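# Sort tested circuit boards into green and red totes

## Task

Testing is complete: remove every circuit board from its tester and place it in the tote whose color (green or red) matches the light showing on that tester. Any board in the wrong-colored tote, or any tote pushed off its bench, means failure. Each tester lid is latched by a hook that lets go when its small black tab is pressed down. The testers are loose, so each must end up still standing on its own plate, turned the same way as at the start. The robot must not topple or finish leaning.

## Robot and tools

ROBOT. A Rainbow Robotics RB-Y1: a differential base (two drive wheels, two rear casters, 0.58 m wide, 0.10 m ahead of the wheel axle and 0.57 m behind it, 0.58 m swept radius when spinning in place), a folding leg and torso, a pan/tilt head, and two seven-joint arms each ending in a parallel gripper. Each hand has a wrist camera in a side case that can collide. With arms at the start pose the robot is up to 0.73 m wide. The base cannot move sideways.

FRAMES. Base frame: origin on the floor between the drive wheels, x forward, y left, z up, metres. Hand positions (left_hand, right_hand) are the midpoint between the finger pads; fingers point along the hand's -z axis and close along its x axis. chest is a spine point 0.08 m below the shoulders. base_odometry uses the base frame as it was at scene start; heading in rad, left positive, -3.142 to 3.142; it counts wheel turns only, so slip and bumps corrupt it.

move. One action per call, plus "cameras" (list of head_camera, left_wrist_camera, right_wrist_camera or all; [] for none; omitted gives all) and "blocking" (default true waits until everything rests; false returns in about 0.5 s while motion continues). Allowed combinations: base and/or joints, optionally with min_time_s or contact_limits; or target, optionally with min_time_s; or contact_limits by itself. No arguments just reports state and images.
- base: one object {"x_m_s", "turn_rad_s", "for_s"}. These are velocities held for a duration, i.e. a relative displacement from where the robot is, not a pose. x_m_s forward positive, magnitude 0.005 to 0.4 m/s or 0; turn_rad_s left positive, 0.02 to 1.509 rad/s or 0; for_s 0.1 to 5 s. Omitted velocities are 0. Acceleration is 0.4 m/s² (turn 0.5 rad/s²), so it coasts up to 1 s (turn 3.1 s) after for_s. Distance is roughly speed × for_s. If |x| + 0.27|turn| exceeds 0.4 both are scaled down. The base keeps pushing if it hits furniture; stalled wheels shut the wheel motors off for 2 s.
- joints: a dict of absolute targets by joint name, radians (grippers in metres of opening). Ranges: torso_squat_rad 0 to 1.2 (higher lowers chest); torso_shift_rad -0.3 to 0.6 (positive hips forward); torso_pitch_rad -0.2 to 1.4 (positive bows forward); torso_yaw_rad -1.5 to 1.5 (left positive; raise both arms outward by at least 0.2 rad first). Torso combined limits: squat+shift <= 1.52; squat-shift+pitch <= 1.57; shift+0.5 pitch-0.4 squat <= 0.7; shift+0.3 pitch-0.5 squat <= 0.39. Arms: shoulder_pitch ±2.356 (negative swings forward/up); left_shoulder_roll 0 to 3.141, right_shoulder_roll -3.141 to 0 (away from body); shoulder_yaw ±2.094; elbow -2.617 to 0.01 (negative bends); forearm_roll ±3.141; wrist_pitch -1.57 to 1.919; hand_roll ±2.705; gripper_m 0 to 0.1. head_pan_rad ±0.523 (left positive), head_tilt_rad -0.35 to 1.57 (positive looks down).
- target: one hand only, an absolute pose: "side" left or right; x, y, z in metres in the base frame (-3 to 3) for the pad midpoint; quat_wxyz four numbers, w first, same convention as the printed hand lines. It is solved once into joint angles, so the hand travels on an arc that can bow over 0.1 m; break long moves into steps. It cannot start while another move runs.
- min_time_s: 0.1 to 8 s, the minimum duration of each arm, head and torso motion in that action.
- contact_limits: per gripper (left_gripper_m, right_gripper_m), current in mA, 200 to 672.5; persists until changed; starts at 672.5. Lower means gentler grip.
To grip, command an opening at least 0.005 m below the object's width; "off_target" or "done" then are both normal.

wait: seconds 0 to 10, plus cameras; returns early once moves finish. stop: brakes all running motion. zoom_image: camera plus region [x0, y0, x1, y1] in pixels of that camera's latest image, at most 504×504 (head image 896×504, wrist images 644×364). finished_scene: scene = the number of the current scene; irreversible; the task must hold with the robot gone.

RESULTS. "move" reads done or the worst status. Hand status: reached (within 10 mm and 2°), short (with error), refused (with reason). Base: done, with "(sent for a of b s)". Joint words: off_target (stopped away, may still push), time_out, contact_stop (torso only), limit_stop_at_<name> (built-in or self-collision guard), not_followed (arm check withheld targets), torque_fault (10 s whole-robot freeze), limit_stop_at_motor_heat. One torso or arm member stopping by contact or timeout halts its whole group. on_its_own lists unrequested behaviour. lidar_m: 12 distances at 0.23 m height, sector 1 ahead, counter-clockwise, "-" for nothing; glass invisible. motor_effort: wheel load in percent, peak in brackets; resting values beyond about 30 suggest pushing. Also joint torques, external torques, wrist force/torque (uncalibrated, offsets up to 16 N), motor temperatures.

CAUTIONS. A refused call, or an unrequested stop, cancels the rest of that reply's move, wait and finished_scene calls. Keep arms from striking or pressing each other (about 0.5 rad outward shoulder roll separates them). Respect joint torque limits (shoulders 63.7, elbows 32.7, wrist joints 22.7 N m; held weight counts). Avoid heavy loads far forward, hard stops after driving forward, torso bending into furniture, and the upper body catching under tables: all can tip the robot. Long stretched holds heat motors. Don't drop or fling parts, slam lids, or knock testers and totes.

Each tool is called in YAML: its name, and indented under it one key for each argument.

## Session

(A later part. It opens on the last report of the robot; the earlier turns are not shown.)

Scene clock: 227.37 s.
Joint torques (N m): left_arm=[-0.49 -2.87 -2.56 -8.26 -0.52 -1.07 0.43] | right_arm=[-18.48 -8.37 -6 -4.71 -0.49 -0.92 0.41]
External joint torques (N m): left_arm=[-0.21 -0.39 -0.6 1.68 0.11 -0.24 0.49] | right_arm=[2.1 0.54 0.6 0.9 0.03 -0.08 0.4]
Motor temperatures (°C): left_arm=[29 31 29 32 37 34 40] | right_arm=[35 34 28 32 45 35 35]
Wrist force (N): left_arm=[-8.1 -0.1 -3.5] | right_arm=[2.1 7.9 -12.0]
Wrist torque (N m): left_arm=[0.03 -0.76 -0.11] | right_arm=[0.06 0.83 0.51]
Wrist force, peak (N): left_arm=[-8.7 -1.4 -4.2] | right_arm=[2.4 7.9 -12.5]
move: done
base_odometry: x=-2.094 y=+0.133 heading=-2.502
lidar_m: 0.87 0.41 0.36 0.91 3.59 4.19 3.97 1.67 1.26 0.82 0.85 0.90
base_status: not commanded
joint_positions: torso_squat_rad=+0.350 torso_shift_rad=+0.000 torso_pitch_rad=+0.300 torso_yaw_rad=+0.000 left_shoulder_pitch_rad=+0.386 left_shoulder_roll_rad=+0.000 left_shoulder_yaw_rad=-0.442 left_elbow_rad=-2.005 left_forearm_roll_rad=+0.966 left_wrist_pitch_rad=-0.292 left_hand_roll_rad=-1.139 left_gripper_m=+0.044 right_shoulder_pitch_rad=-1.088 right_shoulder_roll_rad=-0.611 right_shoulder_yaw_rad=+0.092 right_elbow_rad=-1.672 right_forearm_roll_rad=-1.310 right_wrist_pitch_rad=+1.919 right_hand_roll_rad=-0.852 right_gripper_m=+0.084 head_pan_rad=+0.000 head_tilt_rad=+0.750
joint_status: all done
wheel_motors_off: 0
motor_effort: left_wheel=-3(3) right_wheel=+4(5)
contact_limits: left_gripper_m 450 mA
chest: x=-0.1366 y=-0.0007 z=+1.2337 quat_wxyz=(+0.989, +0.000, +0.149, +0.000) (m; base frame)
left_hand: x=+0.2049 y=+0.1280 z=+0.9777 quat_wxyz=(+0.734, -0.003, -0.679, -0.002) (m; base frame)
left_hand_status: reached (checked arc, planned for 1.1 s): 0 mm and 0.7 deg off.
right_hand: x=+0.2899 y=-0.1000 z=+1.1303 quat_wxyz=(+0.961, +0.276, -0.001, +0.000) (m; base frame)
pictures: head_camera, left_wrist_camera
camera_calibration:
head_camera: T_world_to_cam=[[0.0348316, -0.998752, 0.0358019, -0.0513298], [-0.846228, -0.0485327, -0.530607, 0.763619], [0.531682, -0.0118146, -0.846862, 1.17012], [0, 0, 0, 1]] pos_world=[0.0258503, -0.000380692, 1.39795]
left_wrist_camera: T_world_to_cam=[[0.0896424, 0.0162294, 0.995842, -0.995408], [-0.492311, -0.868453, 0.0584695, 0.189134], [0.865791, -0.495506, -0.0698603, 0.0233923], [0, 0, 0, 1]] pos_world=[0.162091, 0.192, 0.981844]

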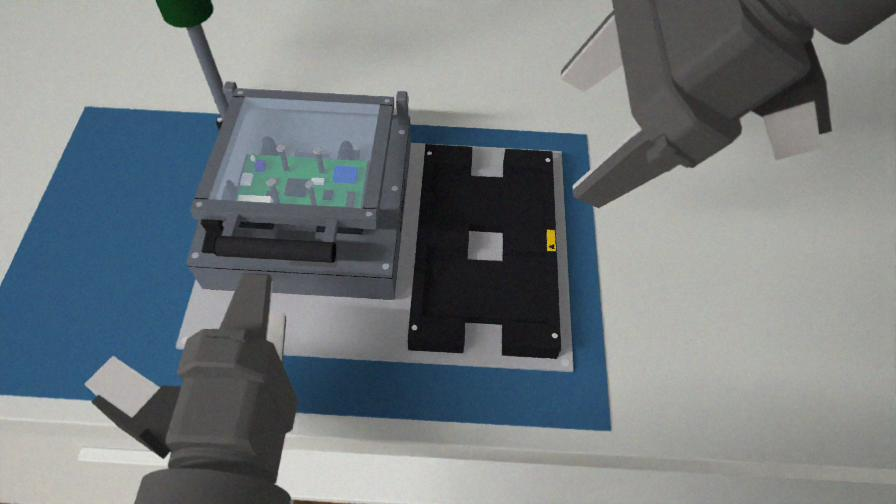

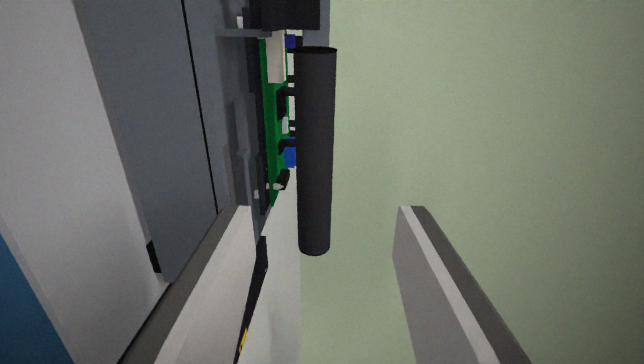

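move:
  target: {"side":"left","x":0.238,"y":0.128,"z":0.977,"quat_wxyz":[0.7373,0,-0.6756,0]}
  cameras: ["left_wrist_camera"]

move:
  joints: {"left_gripper_m":0.036}
  cameras: []

move:
  target: {"side":"left","x":0.253,"y":0.128,"z":0.975,"quat_wxyz":[0.7373,0,-0.6756,0]}
  cameras: []

move:
  target: {"side":"left","x":0.265,"y":0.128,"z":0.975,"quat_wxyz":[0.7373,0,-0.6756,0]}
  cameras: ["head_camera","left_wrist_camera"]

Scene clock: 236.70 s.
Joint torques (N m): left_arm=[-2.07 -3.02 -0.99 -8.34 -0.63 -0.55 0.4] | right_arm=[-18.38 -8.1 -5.93 -4.85 -0.69 -1 0.37]
External joint torques (N m): left_arm=[0.1 -0.24 0.61 1.81 0.04 -0.08 0.45] | right_arm=[2.2 0.81 0.67 0.76 -0.17 -0.15 0.37]
Motor temperatures (°C): left_arm=[29 31 29 32 38 34 40] | right_arm=[35 34 28 32 45 35 35]
Wrist force (N): left_arm=[-7.8 0.0 -3.8] | right_arm=[2.2 7.8 -12.1]
Wrist torque (N m): left_arm=[0.01 -0.73 -0.15] | right_arm=[0.10 0.84 0.51]
Wrist force, peak (N): left_arm=[-8.9 1.0 -4.2] | right_arm=[2.1 8.0 -12.3]
move: done
base_odometry: x=-2.094 y=+0.133 heading=-2.502
lidar_m: 0.87 0.41 0.36 0.90 3.60 4.21 3.98 1.67 1.26 0.82 0.84 0.90
base_status: not commanded
joint_positions: torso_squat_rad=+0.350 torso_shift_rad=+0.000 torso_pitch_rad=+0.300 torso_yaw_rad=+0.000 left_shoulder_pitch_rad=+0.256 left_shoulder_roll_rad=+0.000 left_shoulder_yaw_rad=-0.405 left_elbow_rad=-1.947 left_forearm_roll_rad=+1.194 left_wrist_pitch_rad=-0.292 left_hand_roll_rad=-1.333 left_gripper_m=+0.044 right_shoulder_pitch_rad=-1.088 right_shoulder_roll_rad=-0.611 right_shoulder_yaw_rad=+0.092 right_elbow_rad=-1.672 right_forearm_roll_rad=-1.310 right_wrist_pitch_rad=+1.919 right_hand_roll_rad=-0.852 right_gripper_m=+0.084 head_pan_rad=+0.000 head_tilt_rad=+0.750
joint_status: all done
wheel_motors_off: 0
motor_effort: left_wheel=-1(3) right_wheel=+3(5)
contact_limits: left_gripper_m 450 mA
chest: x=-0.1366 y=-0.0007 z=+1.2337 quat_wxyz=(+0.989, +0.000, +0.149, +0.000) (m; base frame)
left_hand: x=+0.2377 y=+0.1278 z=+0.9768 quat_wxyz=(+0.732, -0.003, -0.681, -0.002) (m; base frame)
left_hand_status: reached (checked arc, planned for 0.4 s): 0 mm and 1.0 deg off.
right_hand: x=+0.2899 y=-0.1000 z=+1.1303 quat_wxyz=(+0.961, +0.276, -0.001, +0.000) (m; base frame)
pictures: left_wrist_camera
camera_calibration:
left_wrist_camera: T_world_to_cam=[[0.0846384, 0.0164558, 0.996276, -0.996698], [-0.492395, -0.868557, 0.0561776, 0.207455], [0.866247, -0.495316, -0.0654105, -0.00971379], [0, 0, 0, 1]] pos_world=[0.194923, 0.191776, 0.980696]

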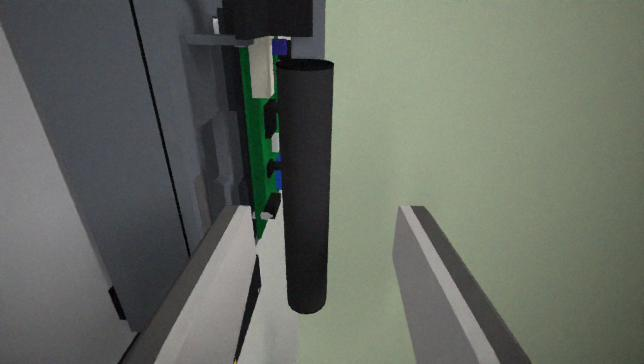

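Scene clock: 237.23 s.
Joint torques (N m): left_arm=[-2.16 -3.16 -1.01 -8.36 -0.61 -0.43 0.48] | right_arm=[-18.15 -8 -5.7 -4.88 -0.61 -0.95 0.32]
External joint torques (N m): left_arm=[0.01 -0.37 0.58 1.78 0.07 0.04 0.53] | right_arm=[2.43 0.91 0.9 0.74 -0.09 -0.11 0.32]
Motor temperatures (°C): left_arm=[29 31 29 32 38 34 40] | right_arm=[35 34 28 32 45 35 35]
Wrist force (N): left_arm=[-8.0 0.1 -3.9] | right_arm=[2.3 7.8 -11.7]
Wrist torque (N m): left_arm=[0.01 -0.79 -0.15] | right_arm=[0.08 0.83 0.51]
Wrist force, peak (N): left_arm=[-8.3 0.1 -3.8] | right_arm=[2.2 7.9 -12.0]
move: done
base_odometry: x=-2.094 y=+0.133 heading=-2.502
lidar_m: 0.87 0.41 0.36 0.90 3.58 4.20 3.98 1.68 1.26 0.82 0.84 0.90
base_status: not commanded
joint_positions: torso_squat_rad=+0.350 torso_shift_rad=+0.000 torso_pitch_rad=+0.300 torso_yaw_rad=+0.000 left_shoulder_pitch_rad=+0.256 left_shoulder_roll_rad=+0.000 left_shoulder_yaw_rad=-0.405 left_elbow_rad=-1.947 left_forearm_roll_rad=+1.194 left_wrist_pitch_rad=-0.292 left_hand_roll_rad=-1.333 left_gripper_m=+0.036 right_shoulder_pitch_rad=-1.088 right_shoulder_roll_rad=-0.611 right_shoulder_yaw_rad=+0.092 right_elbow_rad=-1.672 right_forearm_roll_rad=-1.310 right_wrist_pitch_rad=+1.919 right_hand_roll_rad=-0.852 right_gripper_m=+0.084 head_pan_rad=+0.000 head_tilt_rad=+0.750
joint_status: all done
wheel_motors_off: 0
motor_effort: left_wheel=-3(3) right_wheel=+3(4)
contact_limits: left_gripper_m 450 mA
chest: x=-0.1366 y=-0.0007 z=+1.2337 quat_wxyz=(+0.989, +0.000, +0.149, +0.000) (m; base frame)
left_hand: x=+0.2377 y=+0.1278 z=+0.9768 quat_wxyz=(+0.732, -0.003, -0.681, -0.002) (m; base frame)
right_hand: x=+0.2899 y=-0.1000 z=+1.1303 quat_wxyz=(+0.961, +0.276, -0.001, +0.000) (m; base frame)
pictures: none
No camera images: "cameras" was empty.

Scene clock: 237.93 s.
Joint torques (N m): left_arm=[-3.51 -3.24 -0.66 -8.45 -0.67 -0.27 0.48] | right_arm=[-18.43 -7.84 -5.99 -4.89 -0.64 -0.88 0.31]
External joint torques (N m): left_arm=[-0.43 -0.36 0.77 1.77 0.05 -0.05 0.54] | right_arm=[2.15 1.07 0.61 0.73 -0.12 -0.04 0.31]
Motor temperatures (°C): left_arm=[29 31 29 32 38 34 40] | right_arm=[35 34 28 32 45 35 35]
Wrist force (N): left_arm=[-8.0 0.0 -3.8] | right_arm=[2.0 8.0 -11.9]
Wrist torque (N m): left_arm=[-0.03 -0.78 -0.15] | right_arm=[0.05 0.81 0.51]
Wrist force, peak (N): left_arm=[-8.3 0.5 -4.8] | right_arm=[2.4 7.8 -12.4]
move: done
base_odometry: x=-2.094 y=+0.133 heading=-2.502
lidar_m: 0.87 0.40 0.35 0.90 3.59 4.20 3.97 1.67 1.26 0.83 0.84 0.90
base_status: not commanded
joint_positions: torso_squat_rad=+0.350 torso_shift_rad=+0.000 torso_pitch_rad=+0.300 torso_yaw_rad=+0.000 left_shoulder_pitch_rad=+0.195 left_shoulder_roll_rad=+0.000 left_shoulder_yaw_rad=-0.391 left_elbow_rad=-1.920 left_forearm_roll_rad=+1.343 left_wrist_pitch_rad=-0.302 left_hand_roll_rad=-1.467 left_gripper_m=+0.036 right_shoulder_pitch_rad=-1.088 right_shoulder_roll_rad=-0.611 right_shoulder_yaw_rad=+0.092 right_elbow_rad=-1.672 right_forearm_roll_rad=-1.310 right_wrist_pitch_rad=+1.919 right_hand_roll_rad=-0.852 right_gripper_m=+0.084 head_pan_rad=+0.000 head_tilt_rad=+0.750
joint_status: all done
wheel_motors_off: 0
motor_effort: left_wheel=-1(3) right_wheel=+3(5)
contact_limits: left_gripper_m 450 mA
chest: x=-0.1366 y=-0.0007 z=+1.2337 quat_wxyz=(+0.989, +0.000, +0.149, +0.000) (m; base frame)
left_hand: x=+0.2529 y=+0.1279 z=+0.9749 quat_wxyz=(+0.736, -0.001, -0.677, +0.000) (m; base frame)
left_hand_status: reached (checked arc, planned for 0.3 s): 0 mm and 0.3 deg off.
right_hand: x=+0.2899 y=-0.1000 z=+1.1303 quat_wxyz=(+0.961, +0.276, -0.001, +0.000) (m; base frame)
pictures: none
No camera images: "cameras" was empty.

Scene clock: 238.50 s.
Joint torques (N m): left_arm=[-3.81 -2.91 -0.41 -8.41 -0.55 -0.2 0.16] | right_arm=[-18.77 -7.67 -5.99 -4.86 -0.62 -0.89 0.36]
External joint torques (N m): left_arm=[-0.06 0.01 0.89 1.85 0.18 -0.09 0.21] | right_arm=[1.81 1.24 0.61 0.75 -0.1 -0.05 0.35]
Motor temperatures (°C): left_arm=[29 31 29 32 38 34 40] | right_arm=[35 34 28 32 45 35 35]
Wrist force (N): left_arm=[-8.2 -0.3 -4.1] | right_arm=[2.1 7.7 -12.2]
Wrist torque (N m): left_arm=[0.03 -0.77 -0.14] | right_arm=[0.11 0.81 0.51]
Wrist force, peak (N): left_arm=[-8.9 0.1 -4.3] | right_arm=[2.4 8.1 -12.2]
move: done
base_odometry: x=-2.094 y=+0.133 heading=-2.502
lidar_m: 0.86 0.41 0.36 0.91 3.59 4.20 3.97 1.67 1.26 0.83 0.85 0.90
base_status: not commanded
joint_positions: torso_squat_rad=+0.350 torso_shift_rad=+0.000 torso_pitch_rad=+0.300 torso_yaw_rad=+0.000 left_shoulder_pitch_rad=+0.151 left_shoulder_roll_rad=+0.000 left_shoulder_yaw_rad=-0.377 left_elbow_rad=-1.898 left_forearm_roll_rad=+1.407 left_wrist_pitch_rad=-0.305 left_hand_roll_rad=-1.519 left_gripper_m=+0.036 right_shoulder_pitch_rad=-1.088 right_shoulder_roll_rad=-0.611 right_shoulder_yaw_rad=+0.092 right_elbow_rad=-1.672 right_forearm_roll_rad=-1.310 right_wrist_pitch_rad=+1.919 right_hand_roll_rad=-0.852 right_gripper_m=+0.084 head_pan_rad=+0.000 head_tilt_rad=+0.750
joint_status: all done
wheel_motors_off: 0
motor_effort: left_wheel=-2(3) right_wheel=+4(4)
contact_limits: left_gripper_m 450 mA
chest: x=-0.1366 y=-0.0007 z=+1.2337 quat_wxyz=(+0.989, +0.000, +0.149, +0.000) (m; base frame)
left_hand: x=+0.2643 y=+0.1279 z=+0.9755 quat_wxyz=(+0.735, -0.001, -0.678, +0.000) (m; base frame)
left_hand_status: reached (checked arc, planned for 0.2 s): 1 mm and 0.4 deg off.
right_hand: x=+0.2899 y=-0.1000 z=+1.1303 quat_wxyz=(+0.961, +0.276, -0.001, +0.000) (m; base frame)
pictures: head_camera, left_wrist_camera
camera_calibration:
head_camera: T_world_to_cam=[[0.0348374, -0.998752, 0.0358002, -0.0513267], [-0.846241, -0.0485365, -0.530586, 0.763601], [0.531661, -0.0118114, -0.846875, 1.17013], [0, 0, 0, 1]] pos_world=[0.0258668, -0.000379341, 1.39795]
left_wrist_camera: T_world_to_cam=[[0.093362, 0.0161317, 0.995502, -0.999173], [-0.486469, -0.871653, 0.0597477, 0.216026], [0.868695, -0.489859, -0.0735316, -0.0262433], [0, 0, 0, 1]] pos_world=[0.221172, 0.191563, 0.979842]

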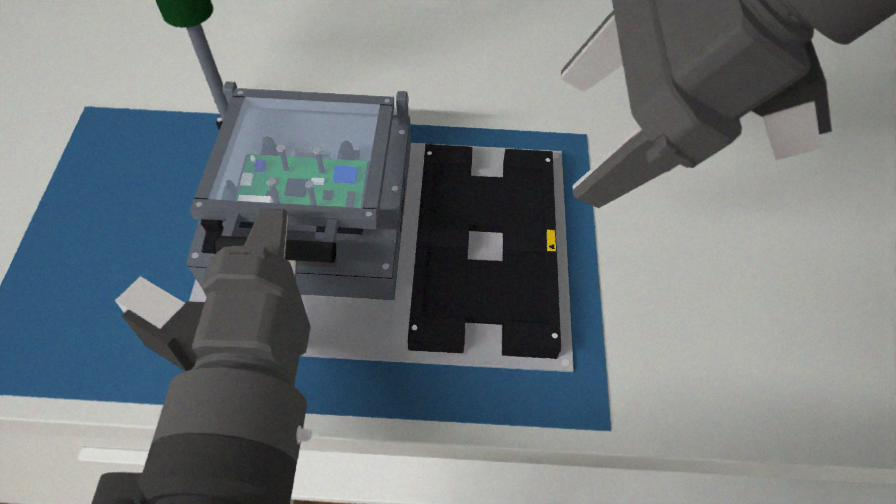

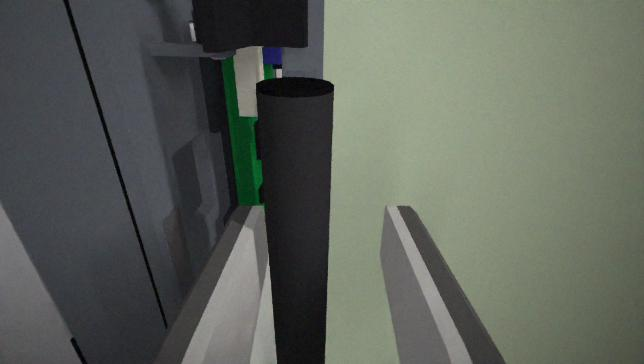

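move:
  target: {"side":"left","x":0.265,"y":0.128,"z":0.969,"quat_wxyz":[0.7373,0,-0.6756,0]}
  cameras: []

move:
  joints: {"left_gripper_m":0.017}
  cameras: ["left_wrist_camera"]

Scene clock: 243.17 s.
Joint torques (N m): left_arm=[-4.33 -2.01 -1.44 -8.64 -0.56 -0.23 0.18] | right_arm=[-18.62 -7.64 -6.12 -4.92 -0.69 -0.9 0.32]
External joint torques (N m): left_arm=[-0.49 0.84 -0.23 1.6 0.19 -0.07 0.23] | right_arm=[1.96 1.27 0.48 0.7 -0.17 -0.06 0.32]
Motor temperatures (°C): left_arm=[29 31 29 32 38 34 40] | right_arm=[35 34 28 32 45 35 35]
Wrist force (N): left_arm=[-8.2 -0.2 -4.2] | right_arm=[2.3 8.0 -12.1]
Wrist torque (N m): left_arm=[0.01 -0.78 -0.14] | right_arm=[0.07 0.85 0.52]
Wrist force, peak (N): left_arm=[-9.9 -1.1 -3.8] | right_arm=[1.9 8.2 -12.2]
move: done
base_odometry: x=-2.094 y=+0.133 heading=-2.502
lidar_m: 0.87 0.40 0.36 0.91 3.59 4.20 3.97 1.68 1.27 0.83 0.84 0.90
base_status: not commanded
joint_positions: torso_squat_rad=+0.350 torso_shift_rad=+0.000 torso_pitch_rad=+0.300 torso_yaw_rad=+0.000 left_shoulder_pitch_rad=+0.141 left_shoulder_roll_rad=+0.008 left_shoulder_yaw_rad=-0.379 left_elbow_rad=-1.876 left_forearm_roll_rad=+1.395 left_wrist_pitch_rad=-0.318 left_hand_roll_rad=-1.496 left_gripper_m=+0.036 right_shoulder_pitch_rad=-1.088 right_shoulder_roll_rad=-0.611 right_shoulder_yaw_rad=+0.092 right_elbow_rad=-1.672 right_forearm_roll_rad=-1.310 right_wrist_pitch_rad=+1.919 right_hand_roll_rad=-0.852 right_gripper_m=+0.084 head_pan_rad=+0.000 head_tilt_rad=+0.750
joint_status: all done
wheel_motors_off: 0
motor_effort: left_wheel=-2(3) right_wheel=+4(5)
contact_limits: left_gripper_m 450 mA
chest: x=-0.1366 y=-0.0007 z=+1.2337 quat_wxyz=(+0.989, +0.000, +0.149, +0.000) (m; base frame)
left_hand: x=+0.2649 y=+0.1281 z=+0.9692 quat_wxyz=(+0.738, +0.000, -0.675, +0.000) (m; base frame)
left_hand_status: reached (checked arc, planned for 0.2 s): 0 mm and 0.1 deg off.
right_hand: x=+0.2899 y=-0.1000 z=+1.1303 quat_wxyz=(+0.961, +0.276, -0.001, +0.000) (m; base frame)
pictures: none
No camera images: "cameras" was empty.

Scene clock: 243.83 s.
Joint torques (N m): left_arm=[-4.57 -2.24 -1.15 -8.72 -0.49 -0.22 0.14] | right_arm=[-18.48 -7.59 -5.91 -4.91 -0.63 -0.92 0.47]
External joint torques (N m): left_arm=[-0.74 0.61 0.06 1.52 0.26 -0.06 0.19] | right_arm=[2.1 1.33 0.69 0.71 -0.11 -0.07 0.46]
Motor temperatures (°C): left_arm=[29 31 29 32 38 34 40] | right_arm=[35 34 28 32 45 35 35]
Wrist force (N): left_arm=[-8.7 -0.1 -4.0] | right_arm=[2.2 7.6 -12.1]
Wrist torque (N m): left_arm=[0.01 -0.78 -0.15] | right_arm=[0.11 0.83 0.50]
Wrist force, peak (N): left_arm=[-9.6 -0.1 -4.7] | right_arm=[2.3 8.0 -12.2]
move: done
base_odometry: x=-2.094 y=+0.133 heading=-2.502
lidar_m: 0.87 0.41 0.36 0.91 3.59 4.20 3.97 1.67 1.26 0.83 0.84 0.90
base_status: not commanded
joint_positions: torso_squat_rad=+0.350 torso_shift_rad=+0.000 torso_pitch_rad=+0.300 torso_yaw_rad=+0.000 left_shoulder_pitch_rad=+0.141 left_shoulder_roll_rad=+0.008 left_shoulder_yaw_rad=-0.379 left_elbow_rad=-1.876 left_forearm_roll_rad=+1.395 left_wrist_pitch_rad=-0.318 left_hand_roll_rad=-1.496 left_gripper_m=+0.017 right_shoulder_pitch_rad=-1.088 right_shoulder_roll_rad=-0.611 right_shoulder_yaw_rad=+0.092 right_elbow_rad=-1.672 right_forearm_roll_rad=-1.310 right_wrist_pitch_rad=+1.919 right_hand_roll_rad=-0.852 right_gripper_m=+0.084 head_pan_rad=+0.000 head_tilt_rad=+0.750
joint_status: all done
wheel_motors_off: 0
motor_effort: left_wheel=-2(3) right_wheel=+2(5)
contact_limits: left_gripper_m 450 mA
chest: x=-0.1366 y=-0.0007 z=+1.2337 quat_wxyz=(+0.989, +0.000, +0.149, +0.000) (m; base frame)
left_hand: x=+0.2649 y=+0.1281 z=+0.9692 quat_wxyz=(+0.738, +0.000, -0.675, +0.000) (m; base frame)
right_hand: x=+0.2899 y=-0.1000 z=+1.1303 quat_wxyz=(+0.961, +0.276, -0.001, +0.000) (m; base frame)
pictures: left_wrist_camera
camera_calibration:
left_wrist_camera: T_world_to_cam=[[0.100496, 0.0152969, 0.99482, -0.994079], [-0.484742, -0.87243, 0.0623832, 0.213979], [0.868865, -0.4885, -0.0802605, -0.0207267], [0, 0, 0, 1]] pos_world=[0.221634, 0.191763, 0.973917]

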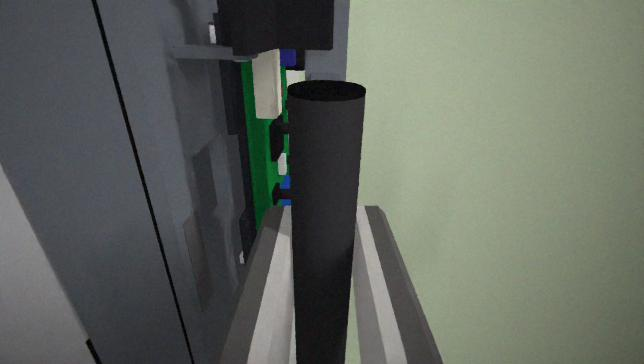

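move:
  target: {"side":"left","x":0.266,"y":0.128,"z":0.992,"quat_wxyz":[0.7373,0,-0.6756,0]}
  cameras: []

move:
  target: {"side":"left","x":0.274,"y":0.128,"z":1.028,"quat_wxyz":[0.7373,0,-0.6756,0]}
  cameras: ["left_wrist_camera"]

move:
  target: {"side":"left","x":0.295,"y":0.128,"z":1.069,"quat_wxyz":[0.7373,0,-0.6756,0]}
  cameras: []

move:
  target: {"side":"left","x":0.322,"y":0.128,"z":1.095,"quat_wxyz":[0.6947,0,-0.7193,0]}
  cameras: ["head_camera"]

Scene clock: 266.70 s.
Joint torques (N m): left_arm=[-4.18 -3.76 -2.09 -11.42 -0.88 0.47 0.5] | right_arm=[-18.25 -8 -5.83 -4.86 -0.53 -0.94 0.31]
External joint torques (N m): left_arm=[-0.41 -0.85 -0.78 -1.06 -0.14 0.24 0.55] | right_arm=[2.33 0.91 0.77 0.76 -0.01 -0.09 0.3]
Motor temperatures (°C): left_arm=[29 31 29 33 38 34 40] | right_arm=[35 34 28 32 45 35 35]
Wrist force (N): left_arm=[-11.0 0.3 -2.8] | right_arm=[2.3 7.5 -12.0]
Wrist torque (N m): left_arm=[-0.05 -0.70 -0.18] | right_arm=[0.12 0.84 0.51]
Wrist force, peak (N): left_arm=[-13.3 -0.1 -7.1] | right_arm=[2.1 8.0 -12.4]
move: done
base_odometry: x=-2.094 y=+0.133 heading=-2.502
lidar_m: 0.86 0.41 0.36 0.90 3.59 4.20 3.98 1.67 1.26 0.82 0.84 0.90
base_status: not commanded
joint_positions: torso_squat_rad=+0.350 torso_shift_rad=+0.000 torso_pitch_rad=+0.300 torso_yaw_rad=+0.000 left_shoulder_pitch_rad=+0.157 left_shoulder_roll_rad=+0.000 left_shoulder_yaw_rad=-0.384 left_elbow_rad=-1.960 left_forearm_roll_rad=+1.568 left_wrist_pitch_rad=-0.305 left_hand_roll_rad=-1.694 left_gripper_m=+0.017 right_shoulder_pitch_rad=-1.088 right_shoulder_roll_rad=-0.611 right_shoulder_yaw_rad=+0.092 right_elbow_rad=-1.672 right_forearm_roll_rad=-1.310 right_wrist_pitch_rad=+1.919 right_hand_roll_rad=-0.852 right_gripper_m=+0.084 head_pan_rad=+0.000 head_tilt_rad=+0.750
joint_status: all done
wheel_motors_off: 0
motor_effort: left_wheel=-2(3) right_wheel=+3(4)
contact_limits: left_gripper_m 450 mA
chest: x=-0.1366 y=-0.0007 z=+1.2337 quat_wxyz=(+0.989, +0.000, +0.149, +0.000) (m; base frame)
left_hand: x=+0.2659 y=+0.1279 z=+0.9915 quat_wxyz=(+0.734, +0.000, -0.680, +0.000) (m; base frame)
left_hand_status: reached (checked arc, planned for 0.4 s): 1 mm and 0.6 deg off.
right_hand: x=+0.2900 y=-0.1000 z=+1.1302 quat_wxyz=(+0.961, +0.276, -0.001, +0.000) (m; base frame)
pictures: none
No camera images: "cameras" was empty.

Scene clock: 267.63 s.
Joint torques (N m): left_arm=[-6.96 -1.48 -3.07 -12.22 -0.93 1.92 0.47] | right_arm=[-18.05 -7.79 -6.07 -4.88 -0.62 -0.9 0.34]
External joint torques (N m): left_arm=[-2.65 1.03 -2.29 -1.74 -0.09 0.94 0.53] | right_arm=[2.52 1.13 0.53 0.74 -0.1 -0.06 0.34]
Motor temperatures (°C): left_arm=[29 31 29 33 38 34 40] | right_arm=[35 34 28 32 45 35 35]
Wrist force (N): left_arm=[-12.6 2.5 -6.5] | right_arm=[2.3 7.5 -11.8]
Wrist torque (N m): left_arm=[0.02 -0.71 -0.22] | right_arm=[0.11 0.85 0.52]
Wrist force, peak (N): left_arm=[-14.8 2.9 -7.4] | right_arm=[2.4 7.9 -12.4]
move: done
base_odometry: x=-2.094 y=+0.133 heading=-2.502
lidar_m: 0.86 0.40 0.37 0.90 3.59 4.20 3.97 1.67 1.27 0.82 0.84 0.90
base_status: not commanded
joint_positions: torso_squat_rad=+0.350 torso_shift_rad=+0.000 torso_pitch_rad=+0.300 torso_yaw_rad=+0.000 left_shoulder_pitch_rad=+0.112 left_shoulder_roll_rad=+0.055 left_shoulder_yaw_rad=-0.424 left_elbow_rad=-2.096 left_forearm_roll_rad=+1.988 left_wrist_pitch_rad=-0.421 left_hand_roll_rad=-2.100 left_gripper_m=+0.017 right_shoulder_pitch_rad=-1.088 right_shoulder_roll_rad=-0.611 right_shoulder_yaw_rad=+0.092 right_elbow_rad=-1.672 right_forearm_roll_rad=-1.310 right_wrist_pitch_rad=+1.919 right_hand_roll_rad=-0.852 right_gripper_m=+0.084 head_pan_rad=+0.000 head_tilt_rad=+0.750
joint_status: all done
wheel_motors_off: 0
motor_effort: left_wheel=-2(4) right_wheel=+1(4)
contact_limits: left_gripper_m 450 mA
chest: x=-0.1366 y=-0.0007 z=+1.2337 quat_wxyz=(+0.989, +0.000, +0.149, +0.000) (m; base frame)
left_hand: x=+0.2738 y=+0.1282 z=+1.0272 quat_wxyz=(+0.737, +0.001, -0.676, +0.000) (m; base frame)
left_hand_status: reached (checked arc, planned for 0.6 s): 1 mm and 0.1 deg off.
right_hand: x=+0.2900 y=-0.1000 z=+1.1302 quat_wxyz=(+0.961, +0.276, -0.001, +0.000) (m; base frame)
pictures: left_wrist_camera
camera_calibration:
left_wrist_camera: T_world_to_cam=[[0.0988461, 0.0151393, 0.994988, -1.05237], [-0.483975, -0.872928, 0.0613622, 0.215663], [0.869481, -0.487615, -0.0789584, -0.0254551], [0, 0, 0, 1]] pos_world=[0.230531, 0.191778, 1.03185]

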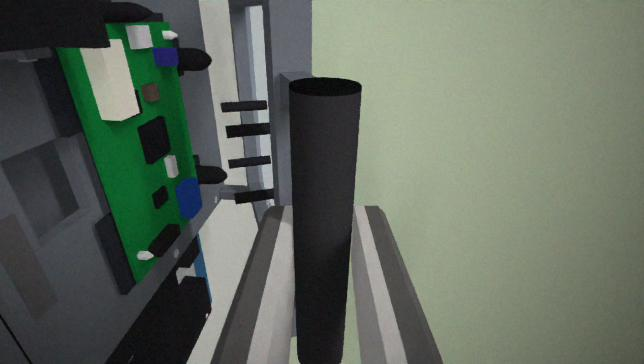

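Scene clock: 268.40 s.
Joint torques (N m): left_arm=[-8.14 -1.16 -1.03 -12.81 -1.54 2.79 0.43] | right_arm=[-18.28 -7.74 -5.85 -4.88 -0.65 -0.95 0.43]
External joint torques (N m): left_arm=[-2.13 0.64 -1.3 -2.49 -0.55 1.47 0.49] | right_arm=[2.3 1.18 0.75 0.74 -0.13 -0.11 0.43]
Motor temperatures (°C): left_arm=[29 31 29 33 38 34 40] | right_arm=[35 34 28 32 45 35 35]
Wrist force (N): left_arm=[-15.0 -0.4 -8.2] | right_arm=[2.2 7.7 -11.8]
Wrist torque (N m): left_arm=[0.01 -0.65 -0.17] | right_arm=[0.11 0.83 0.52]
Wrist force, peak (N): left_arm=[-17.7 -0.9 -10.6] | right_arm=[2.1 7.8 -12.5]
move: done
base_odometry: x=-2.094 y=+0.133 heading=-2.502
lidar_m: 0.87 0.41 0.36 0.90 3.59 4.20 3.97 1.67 1.26 0.83 0.84 0.89
base_status: not commanded
joint_positions: torso_squat_rad=+0.350 torso_shift_rad=+0.000 torso_pitch_rad=+0.300 torso_yaw_rad=+0.000 left_shoulder_pitch_rad=-0.025 left_shoulder_roll_rad=+0.127 left_shoulder_yaw_rad=-0.440 left_elbow_rad=-2.193 left_forearm_roll_rad=+2.247 left_wrist_pitch_rad=-0.613 left_hand_roll_rad=-2.311 left_gripper_m=+0.017 right_shoulder_pitch_rad=-1.088 right_shoulder_roll_rad=-0.611 right_shoulder_yaw_rad=+0.092 right_elbow_rad=-1.672 right_forearm_roll_rad=-1.310 right_wrist_pitch_rad=+1.919 right_hand_roll_rad=-0.852 right_gripper_m=+0.084 head_pan_rad=+0.000 head_tilt_rad=+0.750
joint_status: all done
wheel_motors_off: 0
motor_effort: left_wheel=-1(3) right_wheel=+4(5)
contact_limits: left_gripper_m 450 mA
chest: x=-0.1365 y=-0.0007 z=+1.2337 quat_wxyz=(+0.989, +0.000, +0.149, +0.000) (m; base frame)
left_hand: x=+0.2950 y=+0.1282 z=+1.0682 quat_wxyz=(+0.738, +0.000, -0.675, +0.000) (m; base frame)
left_hand_status: reached (checked arc, planned for 0.5 s): 1 mm and 0.1 deg off.
right_hand: x=+0.2901 y=-0.1000 z=+1.1301 quat_wxyz=(+0.961, +0.276, -0.001, +0.000) (m; base frame)
pictures: none
No camera images: "cameras" was empty.

Scene clock: 269.07 s.
Joint torques (N m): left_arm=[-10.2 -3.18 1.12 -13.44 -1.33 2.56 -0.12] | right_arm=[-18.38 -7.74 -5.96 -4.73 -0.68 -0.92 0.44]
External joint torques (N m): left_arm=[-2.72 -1.25 0.88 -3.12 -0.42 1.36 -0.07] | right_arm=[2.19 1.18 0.64 0.89 -0.16 -0.07 0.44]
Motor temperatures (°C): left_arm=[29 31 29 33 38 34 40] | right_arm=[35 34 28 32 45 35 35]
Wrist force (N): left_arm=[-19.3 -1.0 -9.3] | right_arm=[2.1 8.0 -12.0]
Wrist torque (N m): left_arm=[0.04 -0.58 -0.20] | right_arm=[0.07 0.81 0.53]
Wrist force, peak (N): left_arm=[-20.3 -0.4 -11.3] | right_arm=[2.0 7.9 -12.3]
move: done
base_odometry: x=-2.094 y=+0.133 heading=-2.502
lidar_m: 0.86 0.41 0.36 0.91 3.59 4.20 3.96 1.68 1.26 0.82 0.84 0.89
base_status: not commanded
joint_positions: torso_squat_rad=+0.350 torso_shift_rad=+0.000 torso_pitch_rad=+0.300 torso_yaw_rad=+0.000 left_shoulder_pitch_rad=-0.105 left_shoulder_roll_rad=+0.089 left_shoulder_yaw_rad=-0.375 left_elbow_rad=-2.114 left_forearm_roll_rad=+2.147 left_wrist_pitch_rad=-0.506 left_hand_roll_rad=-2.224 left_gripper_m=+0.017 right_shoulder_pitch_rad=-1.088 right_shoulder_roll_rad=-0.611 right_shoulder_yaw_rad=+0.092 right_elbow_rad=-1.672 right_forearm_roll_rad=-1.310 right_wrist_pitch_rad=+1.919 right_hand_roll_rad=-0.852 right_gripper_m=+0.084 head_pan_rad=+0.000 head_tilt_rad=+0.750
joint_status: all done
wheel_motors_off: 0
motor_effort: left_wheel=-4(4) right_wheel=+4(5)
contact_limits: left_gripper_m 450 mA
chest: x=-0.1364 y=-0.0007 z=+1.2337 quat_wxyz=(+0.989, +0.000, +0.150, +0.000) (m; base frame)
left_hand: x=+0.3217 y=+0.1279 z=+1.0940 quat_wxyz=(+0.696, +0.000, -0.718, -0.001) (m; base frame)
left_hand_status: reached (checked arc, planned for 0.3 s): 1 mm and 0.3 deg off.
right_hand: x=+0.2901 y=-0.1000 z=+1.1301 quat_wxyz=(+0.961, +0.276, +0.000, +0.000) (m; base frame)
pictures: head_camera
camera_calibration:
head_camera: T_world_to_cam=[[0.0348327, -0.99875, 0.0358462, -0.0513613], [-0.846444, -0.0485524, -0.530259, 0.76335], [0.531337, -0.0118715, -0.847078, 1.17019], [0, 0, 0, 1]] pos_world=[0.0261567, -0.000342751, 1.39786]

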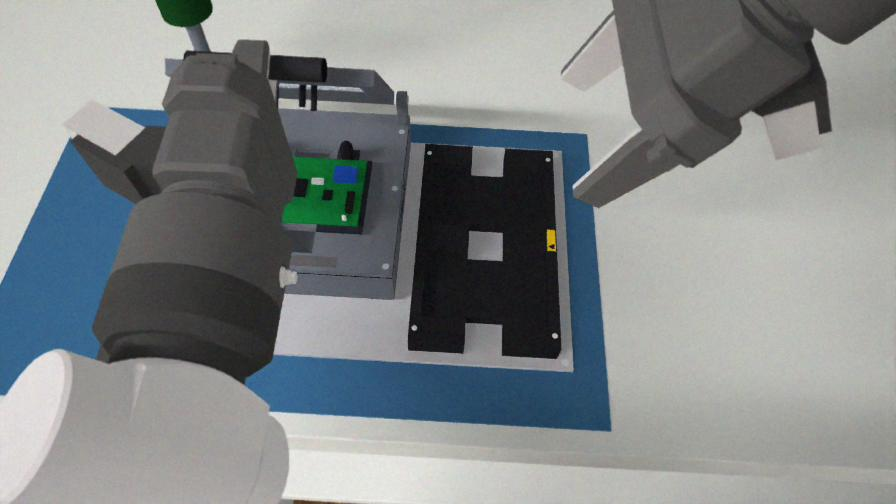

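move:
  target: {"side":"left","x":0.350,"y":0.128,"z":1.115,"quat_wxyz":[0.6428,0,-0.766,0]}
  cameras: []

move:
  target: {"side":"left","x":0.383,"y":0.128,"z":1.126,"quat_wxyz":[0.5878,0,-0.809,0]}
  cameras: []

move:
  target: {"side":"left","x":0.405,"y":0.128,"z":1.130,"quat_wxyz":[0.5446,0,-0.8387,0]}
  cameras: ["head_camera"]

Scene clock: 279.70 s.
Joint torques (N m): left_arm=[-14.4 -3.51 1.19 -16.08 -1.42 1.72 -0.32] | right_arm=[-18.36 -7.92 -5.95 -4.86 -0.59 -0.95 0.34]
External joint torques (N m): left_arm=[-5.34 -1.13 1.62 -5.62 -0.7 0.91 -0.26] | right_arm=[2.21 0.99 0.65 0.76 -0.07 -0.11 0.34]
Motor temperatures (°C): left_arm=[29 31 29 33 38 34 40] | right_arm=[35 34 28 32 45 35 35]
Wrist force (N): left_arm=[-24.6 -2.0 -5.5] | right_arm=[2.3 7.5 -11.9]
Wrist torque (N m): left_arm=[0.00 -0.39 -0.16] | right_arm=[0.12 0.85 0.51]
Wrist force, peak (N): left_arm=[-25.2 0.4 -9.9] | right_arm=[2.2 8.2 -12.4]
move: done
base_odometry: x=-2.094 y=+0.133 heading=-2.502
lidar_m: 0.87 0.40 0.36 0.91 3.58 4.20 3.97 1.67 1.25 0.82 0.84 0.90
base_status: not commanded
joint_positions: torso_squat_rad=+0.350 torso_shift_rad=+0.000 torso_pitch_rad=+0.301 torso_yaw_rad=+0.000 left_shoulder_pitch_rad=-0.182 left_shoulder_roll_rad=+0.000 left_shoulder_yaw_rad=-0.266 left_elbow_rad=-1.979 left_forearm_roll_rad=+1.869 left_wrist_pitch_rad=-0.324 left_hand_roll_rad=-1.988 left_gripper_m=+0.017 right_shoulder_pitch_rad=-1.088 right_shoulder_roll_rad=-0.611 right_shoulder_yaw_rad=+0.092 right_elbow_rad=-1.672 right_forearm_roll_rad=-1.310 right_wrist_pitch_rad=+1.919 right_hand_roll_rad=-0.852 right_gripper_m=+0.084 head_pan_rad=+0.000 head_tilt_rad=+0.750
joint_status: all done
wheel_motors_off: 0
motor_effort: left_wheel=-3(4) right_wheel=+4(5)
contact_limits: left_gripper_m 450 mA
chest: x=-0.1363 y=-0.0007 z=+1.2336 quat_wxyz=(+0.989, +0.000, +0.150, +0.000) (m; base frame)
left_hand: x=+0.3500 y=+0.1278 z=+1.1134 quat_wxyz=(+0.646, -0.001, -0.763, -0.002) (m; base frame)
left_hand_status: reached (checked arc, planned for 0.5 s): 2 mm and 0.6 deg off.
right_hand: x=+0.2902 y=-0.1001 z=+1.1299 quat_wxyz=(+0.961, +0.276, +0.000, +0.000) (m; base frame)
pictures: none
No camera images: "cameras" was empty.

Scene clock: 280.77 s.
Joint torques (N m): left_arm=[-19.31 -0.31 1.17 -16.83 -1.96 -1.44 -0.33] | right_arm=[-18.41 -7.54 -5.9 -4.87 -0.71 -0.95 0.34]
External joint torques (N m): left_arm=[-7.8 0.67 0.24 -6.43 -1.14 -1.09 -0.27] | right_arm=[2.16 1.37 0.7 0.75 -0.19 -0.11 0.33]
Motor temperatures (°C): left_arm=[29 31 29 33 38 34 40] | right_arm=[35 34 28 32 45 35 35]
Wrist force (N): left_arm=[-25.8 -1.4 1.3] | right_arm=[2.2 8.2 -11.8]
Wrist torque (N m): left_arm=[0.01 -0.38 -0.18] | right_arm=[0.05 0.84 0.50]
Wrist force, peak (N): left_arm=[-27.6 4.9 0.1] | right_arm=[2.1 8.1 -12.3]
move: done
base_odometry: x=-2.094 y=+0.133 heading=-2.502
lidar_m: 0.87 0.41 0.36 0.91 3.59 4.21 3.97 1.67 1.26 0.83 0.84 0.90
base_status: not commanded
joint_positions: torso_squat_rad=+0.350 torso_shift_rad=+0.000 torso_pitch_rad=+0.301 torso_yaw_rad=+0.000 left_shoulder_pitch_rad=-0.344 left_shoulder_roll_rad=+0.089 left_shoulder_yaw_rad=-0.272 left_elbow_rad=-1.767 left_forearm_roll_rad=+1.336 left_wrist_pitch_rad=-0.403 left_hand_roll_rad=-1.360 left_gripper_m=+0.017 right_shoulder_pitch_rad=-1.088 right_shoulder_roll_rad=-0.611 right_shoulder_yaw_rad=+0.092 right_elbow_rad=-1.672 right_forearm_roll_rad=-1.310 right_wrist_pitch_rad=+1.919 right_hand_roll_rad=-0.852 right_gripper_m=+0.084 head_pan_rad=+0.000 head_tilt_rad=+0.750
joint_status: all done
wheel_motors_off: 0
motor_effort: left_wheel=-5(5) right_wheel=+3(5)
contact_limits: left_gripper_m 450 mA
chest: x=-0.1363 y=-0.0007 z=+1.2336 quat_wxyz=(+0.989, +0.000, +0.150, +0.000) (m; base frame)
left_hand: x=+0.3826 y=+0.1284 z=+1.1247 quat_wxyz=(+0.592, +0.000, -0.806, -0.001) (m; base frame)
left_hand_status: reached (checked arc, planned for 0.7 s): 1 mm and 0.5 deg off.
right_hand: x=+0.2902 y=-0.1000 z=+1.1299 quat_wxyz=(+0.961, +0.276, +0.000, +0.000) (m; base frame)
pictures: none
No camera images: "cameras" was empty.

Scene clock: 281.87 s.
Joint torques (N m): left_arm=[-20.45 1.14 2.95 -15.24 -2.32 -2.3 -0.25] | right_arm=[-18.43 -7.78 -6.24 -4.74 -0.79 -0.89 0.34]
External joint torques (N m): left_arm=[-6.9 0.52 0.39 -5.24 -1.38 -1.46 -0.2] | right_arm=[2.14 1.13 0.36 0.88 -0.27 -0.05 0.33]
Motor temperatures (°C): left_arm=[29 31 29 33 38 34 40] | right_arm=[35 34 28 32 45 35 35]
Wrist force (N): left_arm=[-23.2 1.5 3.3] | right_arm=[2.1 7.8 -12.0]
Wrist torque (N m): left_arm=[0.09 -0.44 -0.19] | right_arm=[0.11 0.83 0.52]
Wrist force, peak (N): left_arm=[-28.8 0.8 3.2] | right_arm=[2.2 7.9 -12.3]
move: done
base_odometry: x=-2.094 y=+0.133 heading=-2.502
lidar_m: 0.87 0.40 0.36 0.91 3.57 4.20 3.97 1.67 1.26 0.83 0.83 0.90
base_status: not commanded
joint_positions: torso_squat_rad=+0.350 torso_shift_rad=+0.000 torso_pitch_rad=+0.301 torso_yaw_rad=+0.000 left_shoulder_pitch_rad=-0.487 left_shoulder_roll_rad=+0.196 left_shoulder_yaw_rad=-0.351 left_elbow_rad=-1.564 left_forearm_roll_rad=+1.151 left_wrist_pitch_rad=-0.592 left_hand_roll_rad=-1.052 left_gripper_m=+0.017 right_shoulder_pitch_rad=-1.088 right_shoulder_roll_rad=-0.611 right_shoulder_yaw_rad=+0.092 right_elbow_rad=-1.672 right_forearm_roll_rad=-1.310 right_wrist_pitch_rad=+1.919 right_hand_roll_rad=-0.852 right_gripper_m=+0.084 head_pan_rad=+0.000 head_tilt_rad=+0.750
joint_status: all done
wheel_motors_off: 0
motor_effort: left_wheel=-5(6) right_wheel=+1(5)
contact_limits: left_gripper_m 450 mA
chest: x=-0.1363 y=-0.0007 z=+1.2336 quat_wxyz=(+0.989, +0.000, +0.150, +0.000) (m; base frame)
left_hand: x=+0.4048 y=+0.1283 z=+1.1285 quat_wxyz=(+0.547, +0.000, -0.837, +0.000) (m; base frame)
left_hand_status: reached (checked arc, planned for 0.5 s): 2 mm and 0.3 deg off.
right_hand: x=+0.2902 y=-0.1000 z=+1.1299 quat_wxyz=(+0.961, +0.276, +0.000, +0.000) (m; base frame)
pictures: head_camera
camera_calibration:
head_camera: T_world_to_cam=[[0.0348431, -0.998749, 0.0358762, -0.0513798], [-0.846608, -0.0485734, -0.529996, 0.763114], [0.531076, -0.0119064, -0.847241, 1.17027], [0, 0, 0, 1]] pos_world=[0.0263487, -0.000314817, 1.39779]

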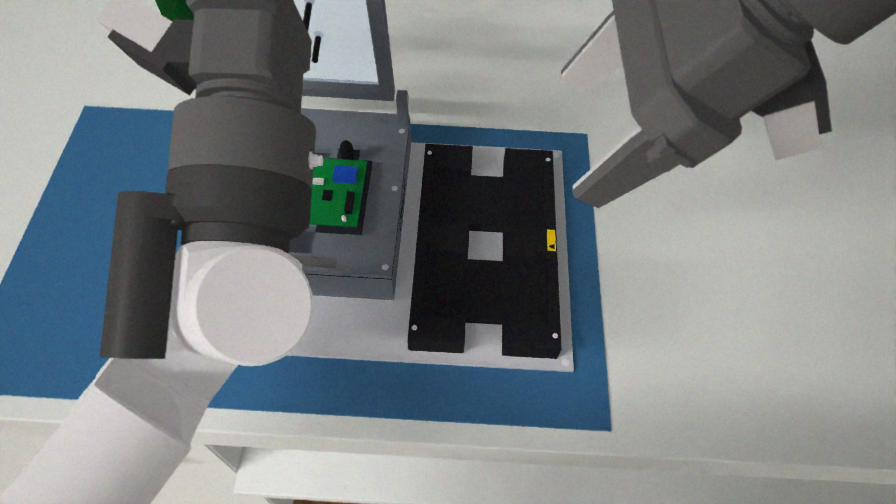

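move:
  joints: {"left_gripper_m":0.044}
  cameras: ["head_camera","left_wrist_camera"]

Scene clock: 288.70 s.
Joint torques (N m): left_arm=[-14.14 1.41 3.19 -9.71 -0.83 -1.14 -0.34] | right_arm=[-18.4 -7.89 -6.26 -4.77 -0.72 -0.91 0.36]
External joint torques (N m): left_arm=[-0.54 0.78 0.62 0.29 0.11 -0.31 -0.29] | right_arm=[2.18 1.02 0.34 0.85 -0.2 -0.06 0.35]
Motor temperatures (°C): left_arm=[29 31 29 33 38 34 40] | right_arm=[35 34 28 32 45 35 35]
Wrist force (N): left_arm=[-7.7 0.2 -0.9] | right_arm=[2.0 7.8 -12.3]
Wrist torque (N m): left_arm=[0.01 -0.76 -0.17] | right_arm=[0.08 0.82 0.52]
Wrist force, peak (N): left_arm=[-24.8 1.9 3.8] | right_arm=[2.0 8.0 -12.3]
move: done
base_odometry: x=-2.094 y=+0.133 heading=-2.502
lidar_m: 0.87 0.40 0.36 0.91 3.59 4.19 3.97 1.67 1.26 0.84 0.85 0.90
base_status: not commanded
joint_positions: torso_squat_rad=+0.350 torso_shift_rad=+0.000 torso_pitch_rad=+0.300 torso_yaw_rad=+0.000 left_shoulder_pitch_rad=-0.489 left_shoulder_roll_rad=+0.196 left_shoulder_yaw_rad=-0.351 left_elbow_rad=-1.566 left_forearm_roll_rad=+1.150 left_wrist_pitch_rad=-0.592 left_hand_roll_rad=-1.052 left_gripper_m=+0.044 right_shoulder_pitch_rad=-1.088 right_shoulder_roll_rad=-0.611 right_shoulder_yaw_rad=+0.092 right_elbow_rad=-1.672 right_forearm_roll_rad=-1.310 right_wrist_pitch_rad=+1.919 right_hand_roll_rad=-0.852 right_gripper_m=+0.084 head_pan_rad=+0.000 head_tilt_rad=+0.750
joint_status: all done
wheel_motors_off: 0
motor_effort: left_wheel=-4(6) right_wheel=+2(4)
contact_limits: left_gripper_m 450 mA
chest: x=-0.1366 y=-0.0007 z=+1.2337 quat_wxyz=(+0.989, +0.000, +0.149, +0.000) (m; base frame)
left_hand: x=+0.4046 y=+0.1280 z=+1.1302 quat_wxyz=(+0.545, +0.000, -0.838, +0.000) (m; base frame)
right_hand: x=+0.2900 y=-0.1000 z=+1.1302 quat_wxyz=(+0.961, +0.276, -0.001, +0.000) (m; base frame)
pictures: head_camera, left_wrist_camera
camera_calibration:
head_camera: T_world_to_cam=[[0.0348331, -0.998749, 0.0358716, -0.0513776], [-0.84632, -0.048569, -0.530456, 0.763487], [0.531535, -0.0118815, -0.846953, 1.17016], [0, 0, 0, 1]] pos_world=[0.0259613, -0.00032831, 1.39791]
left_wrist_camera: T_world_to_cam=[[-0.39434, 0.0151626, 0.918839, -0.882228], [-0.454608, -0.872167, -0.180713, 0.534075], [0.798641, -0.488974, 0.350823, -0.588083], [0, 0, 0, 1]] pos_world=[0.364564, 0.191622, 1.11345]

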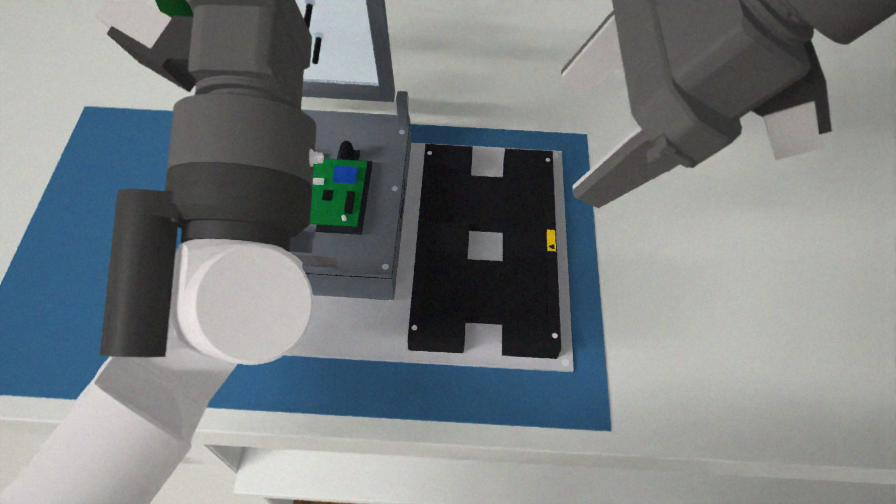

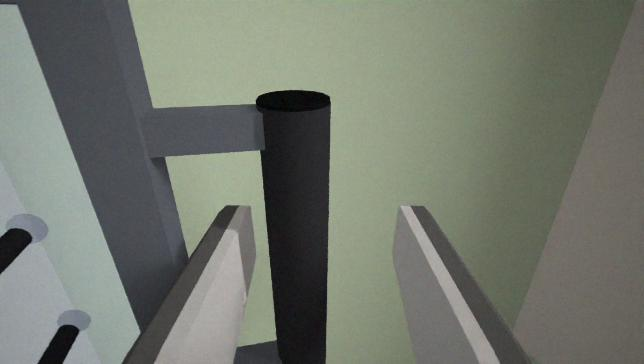

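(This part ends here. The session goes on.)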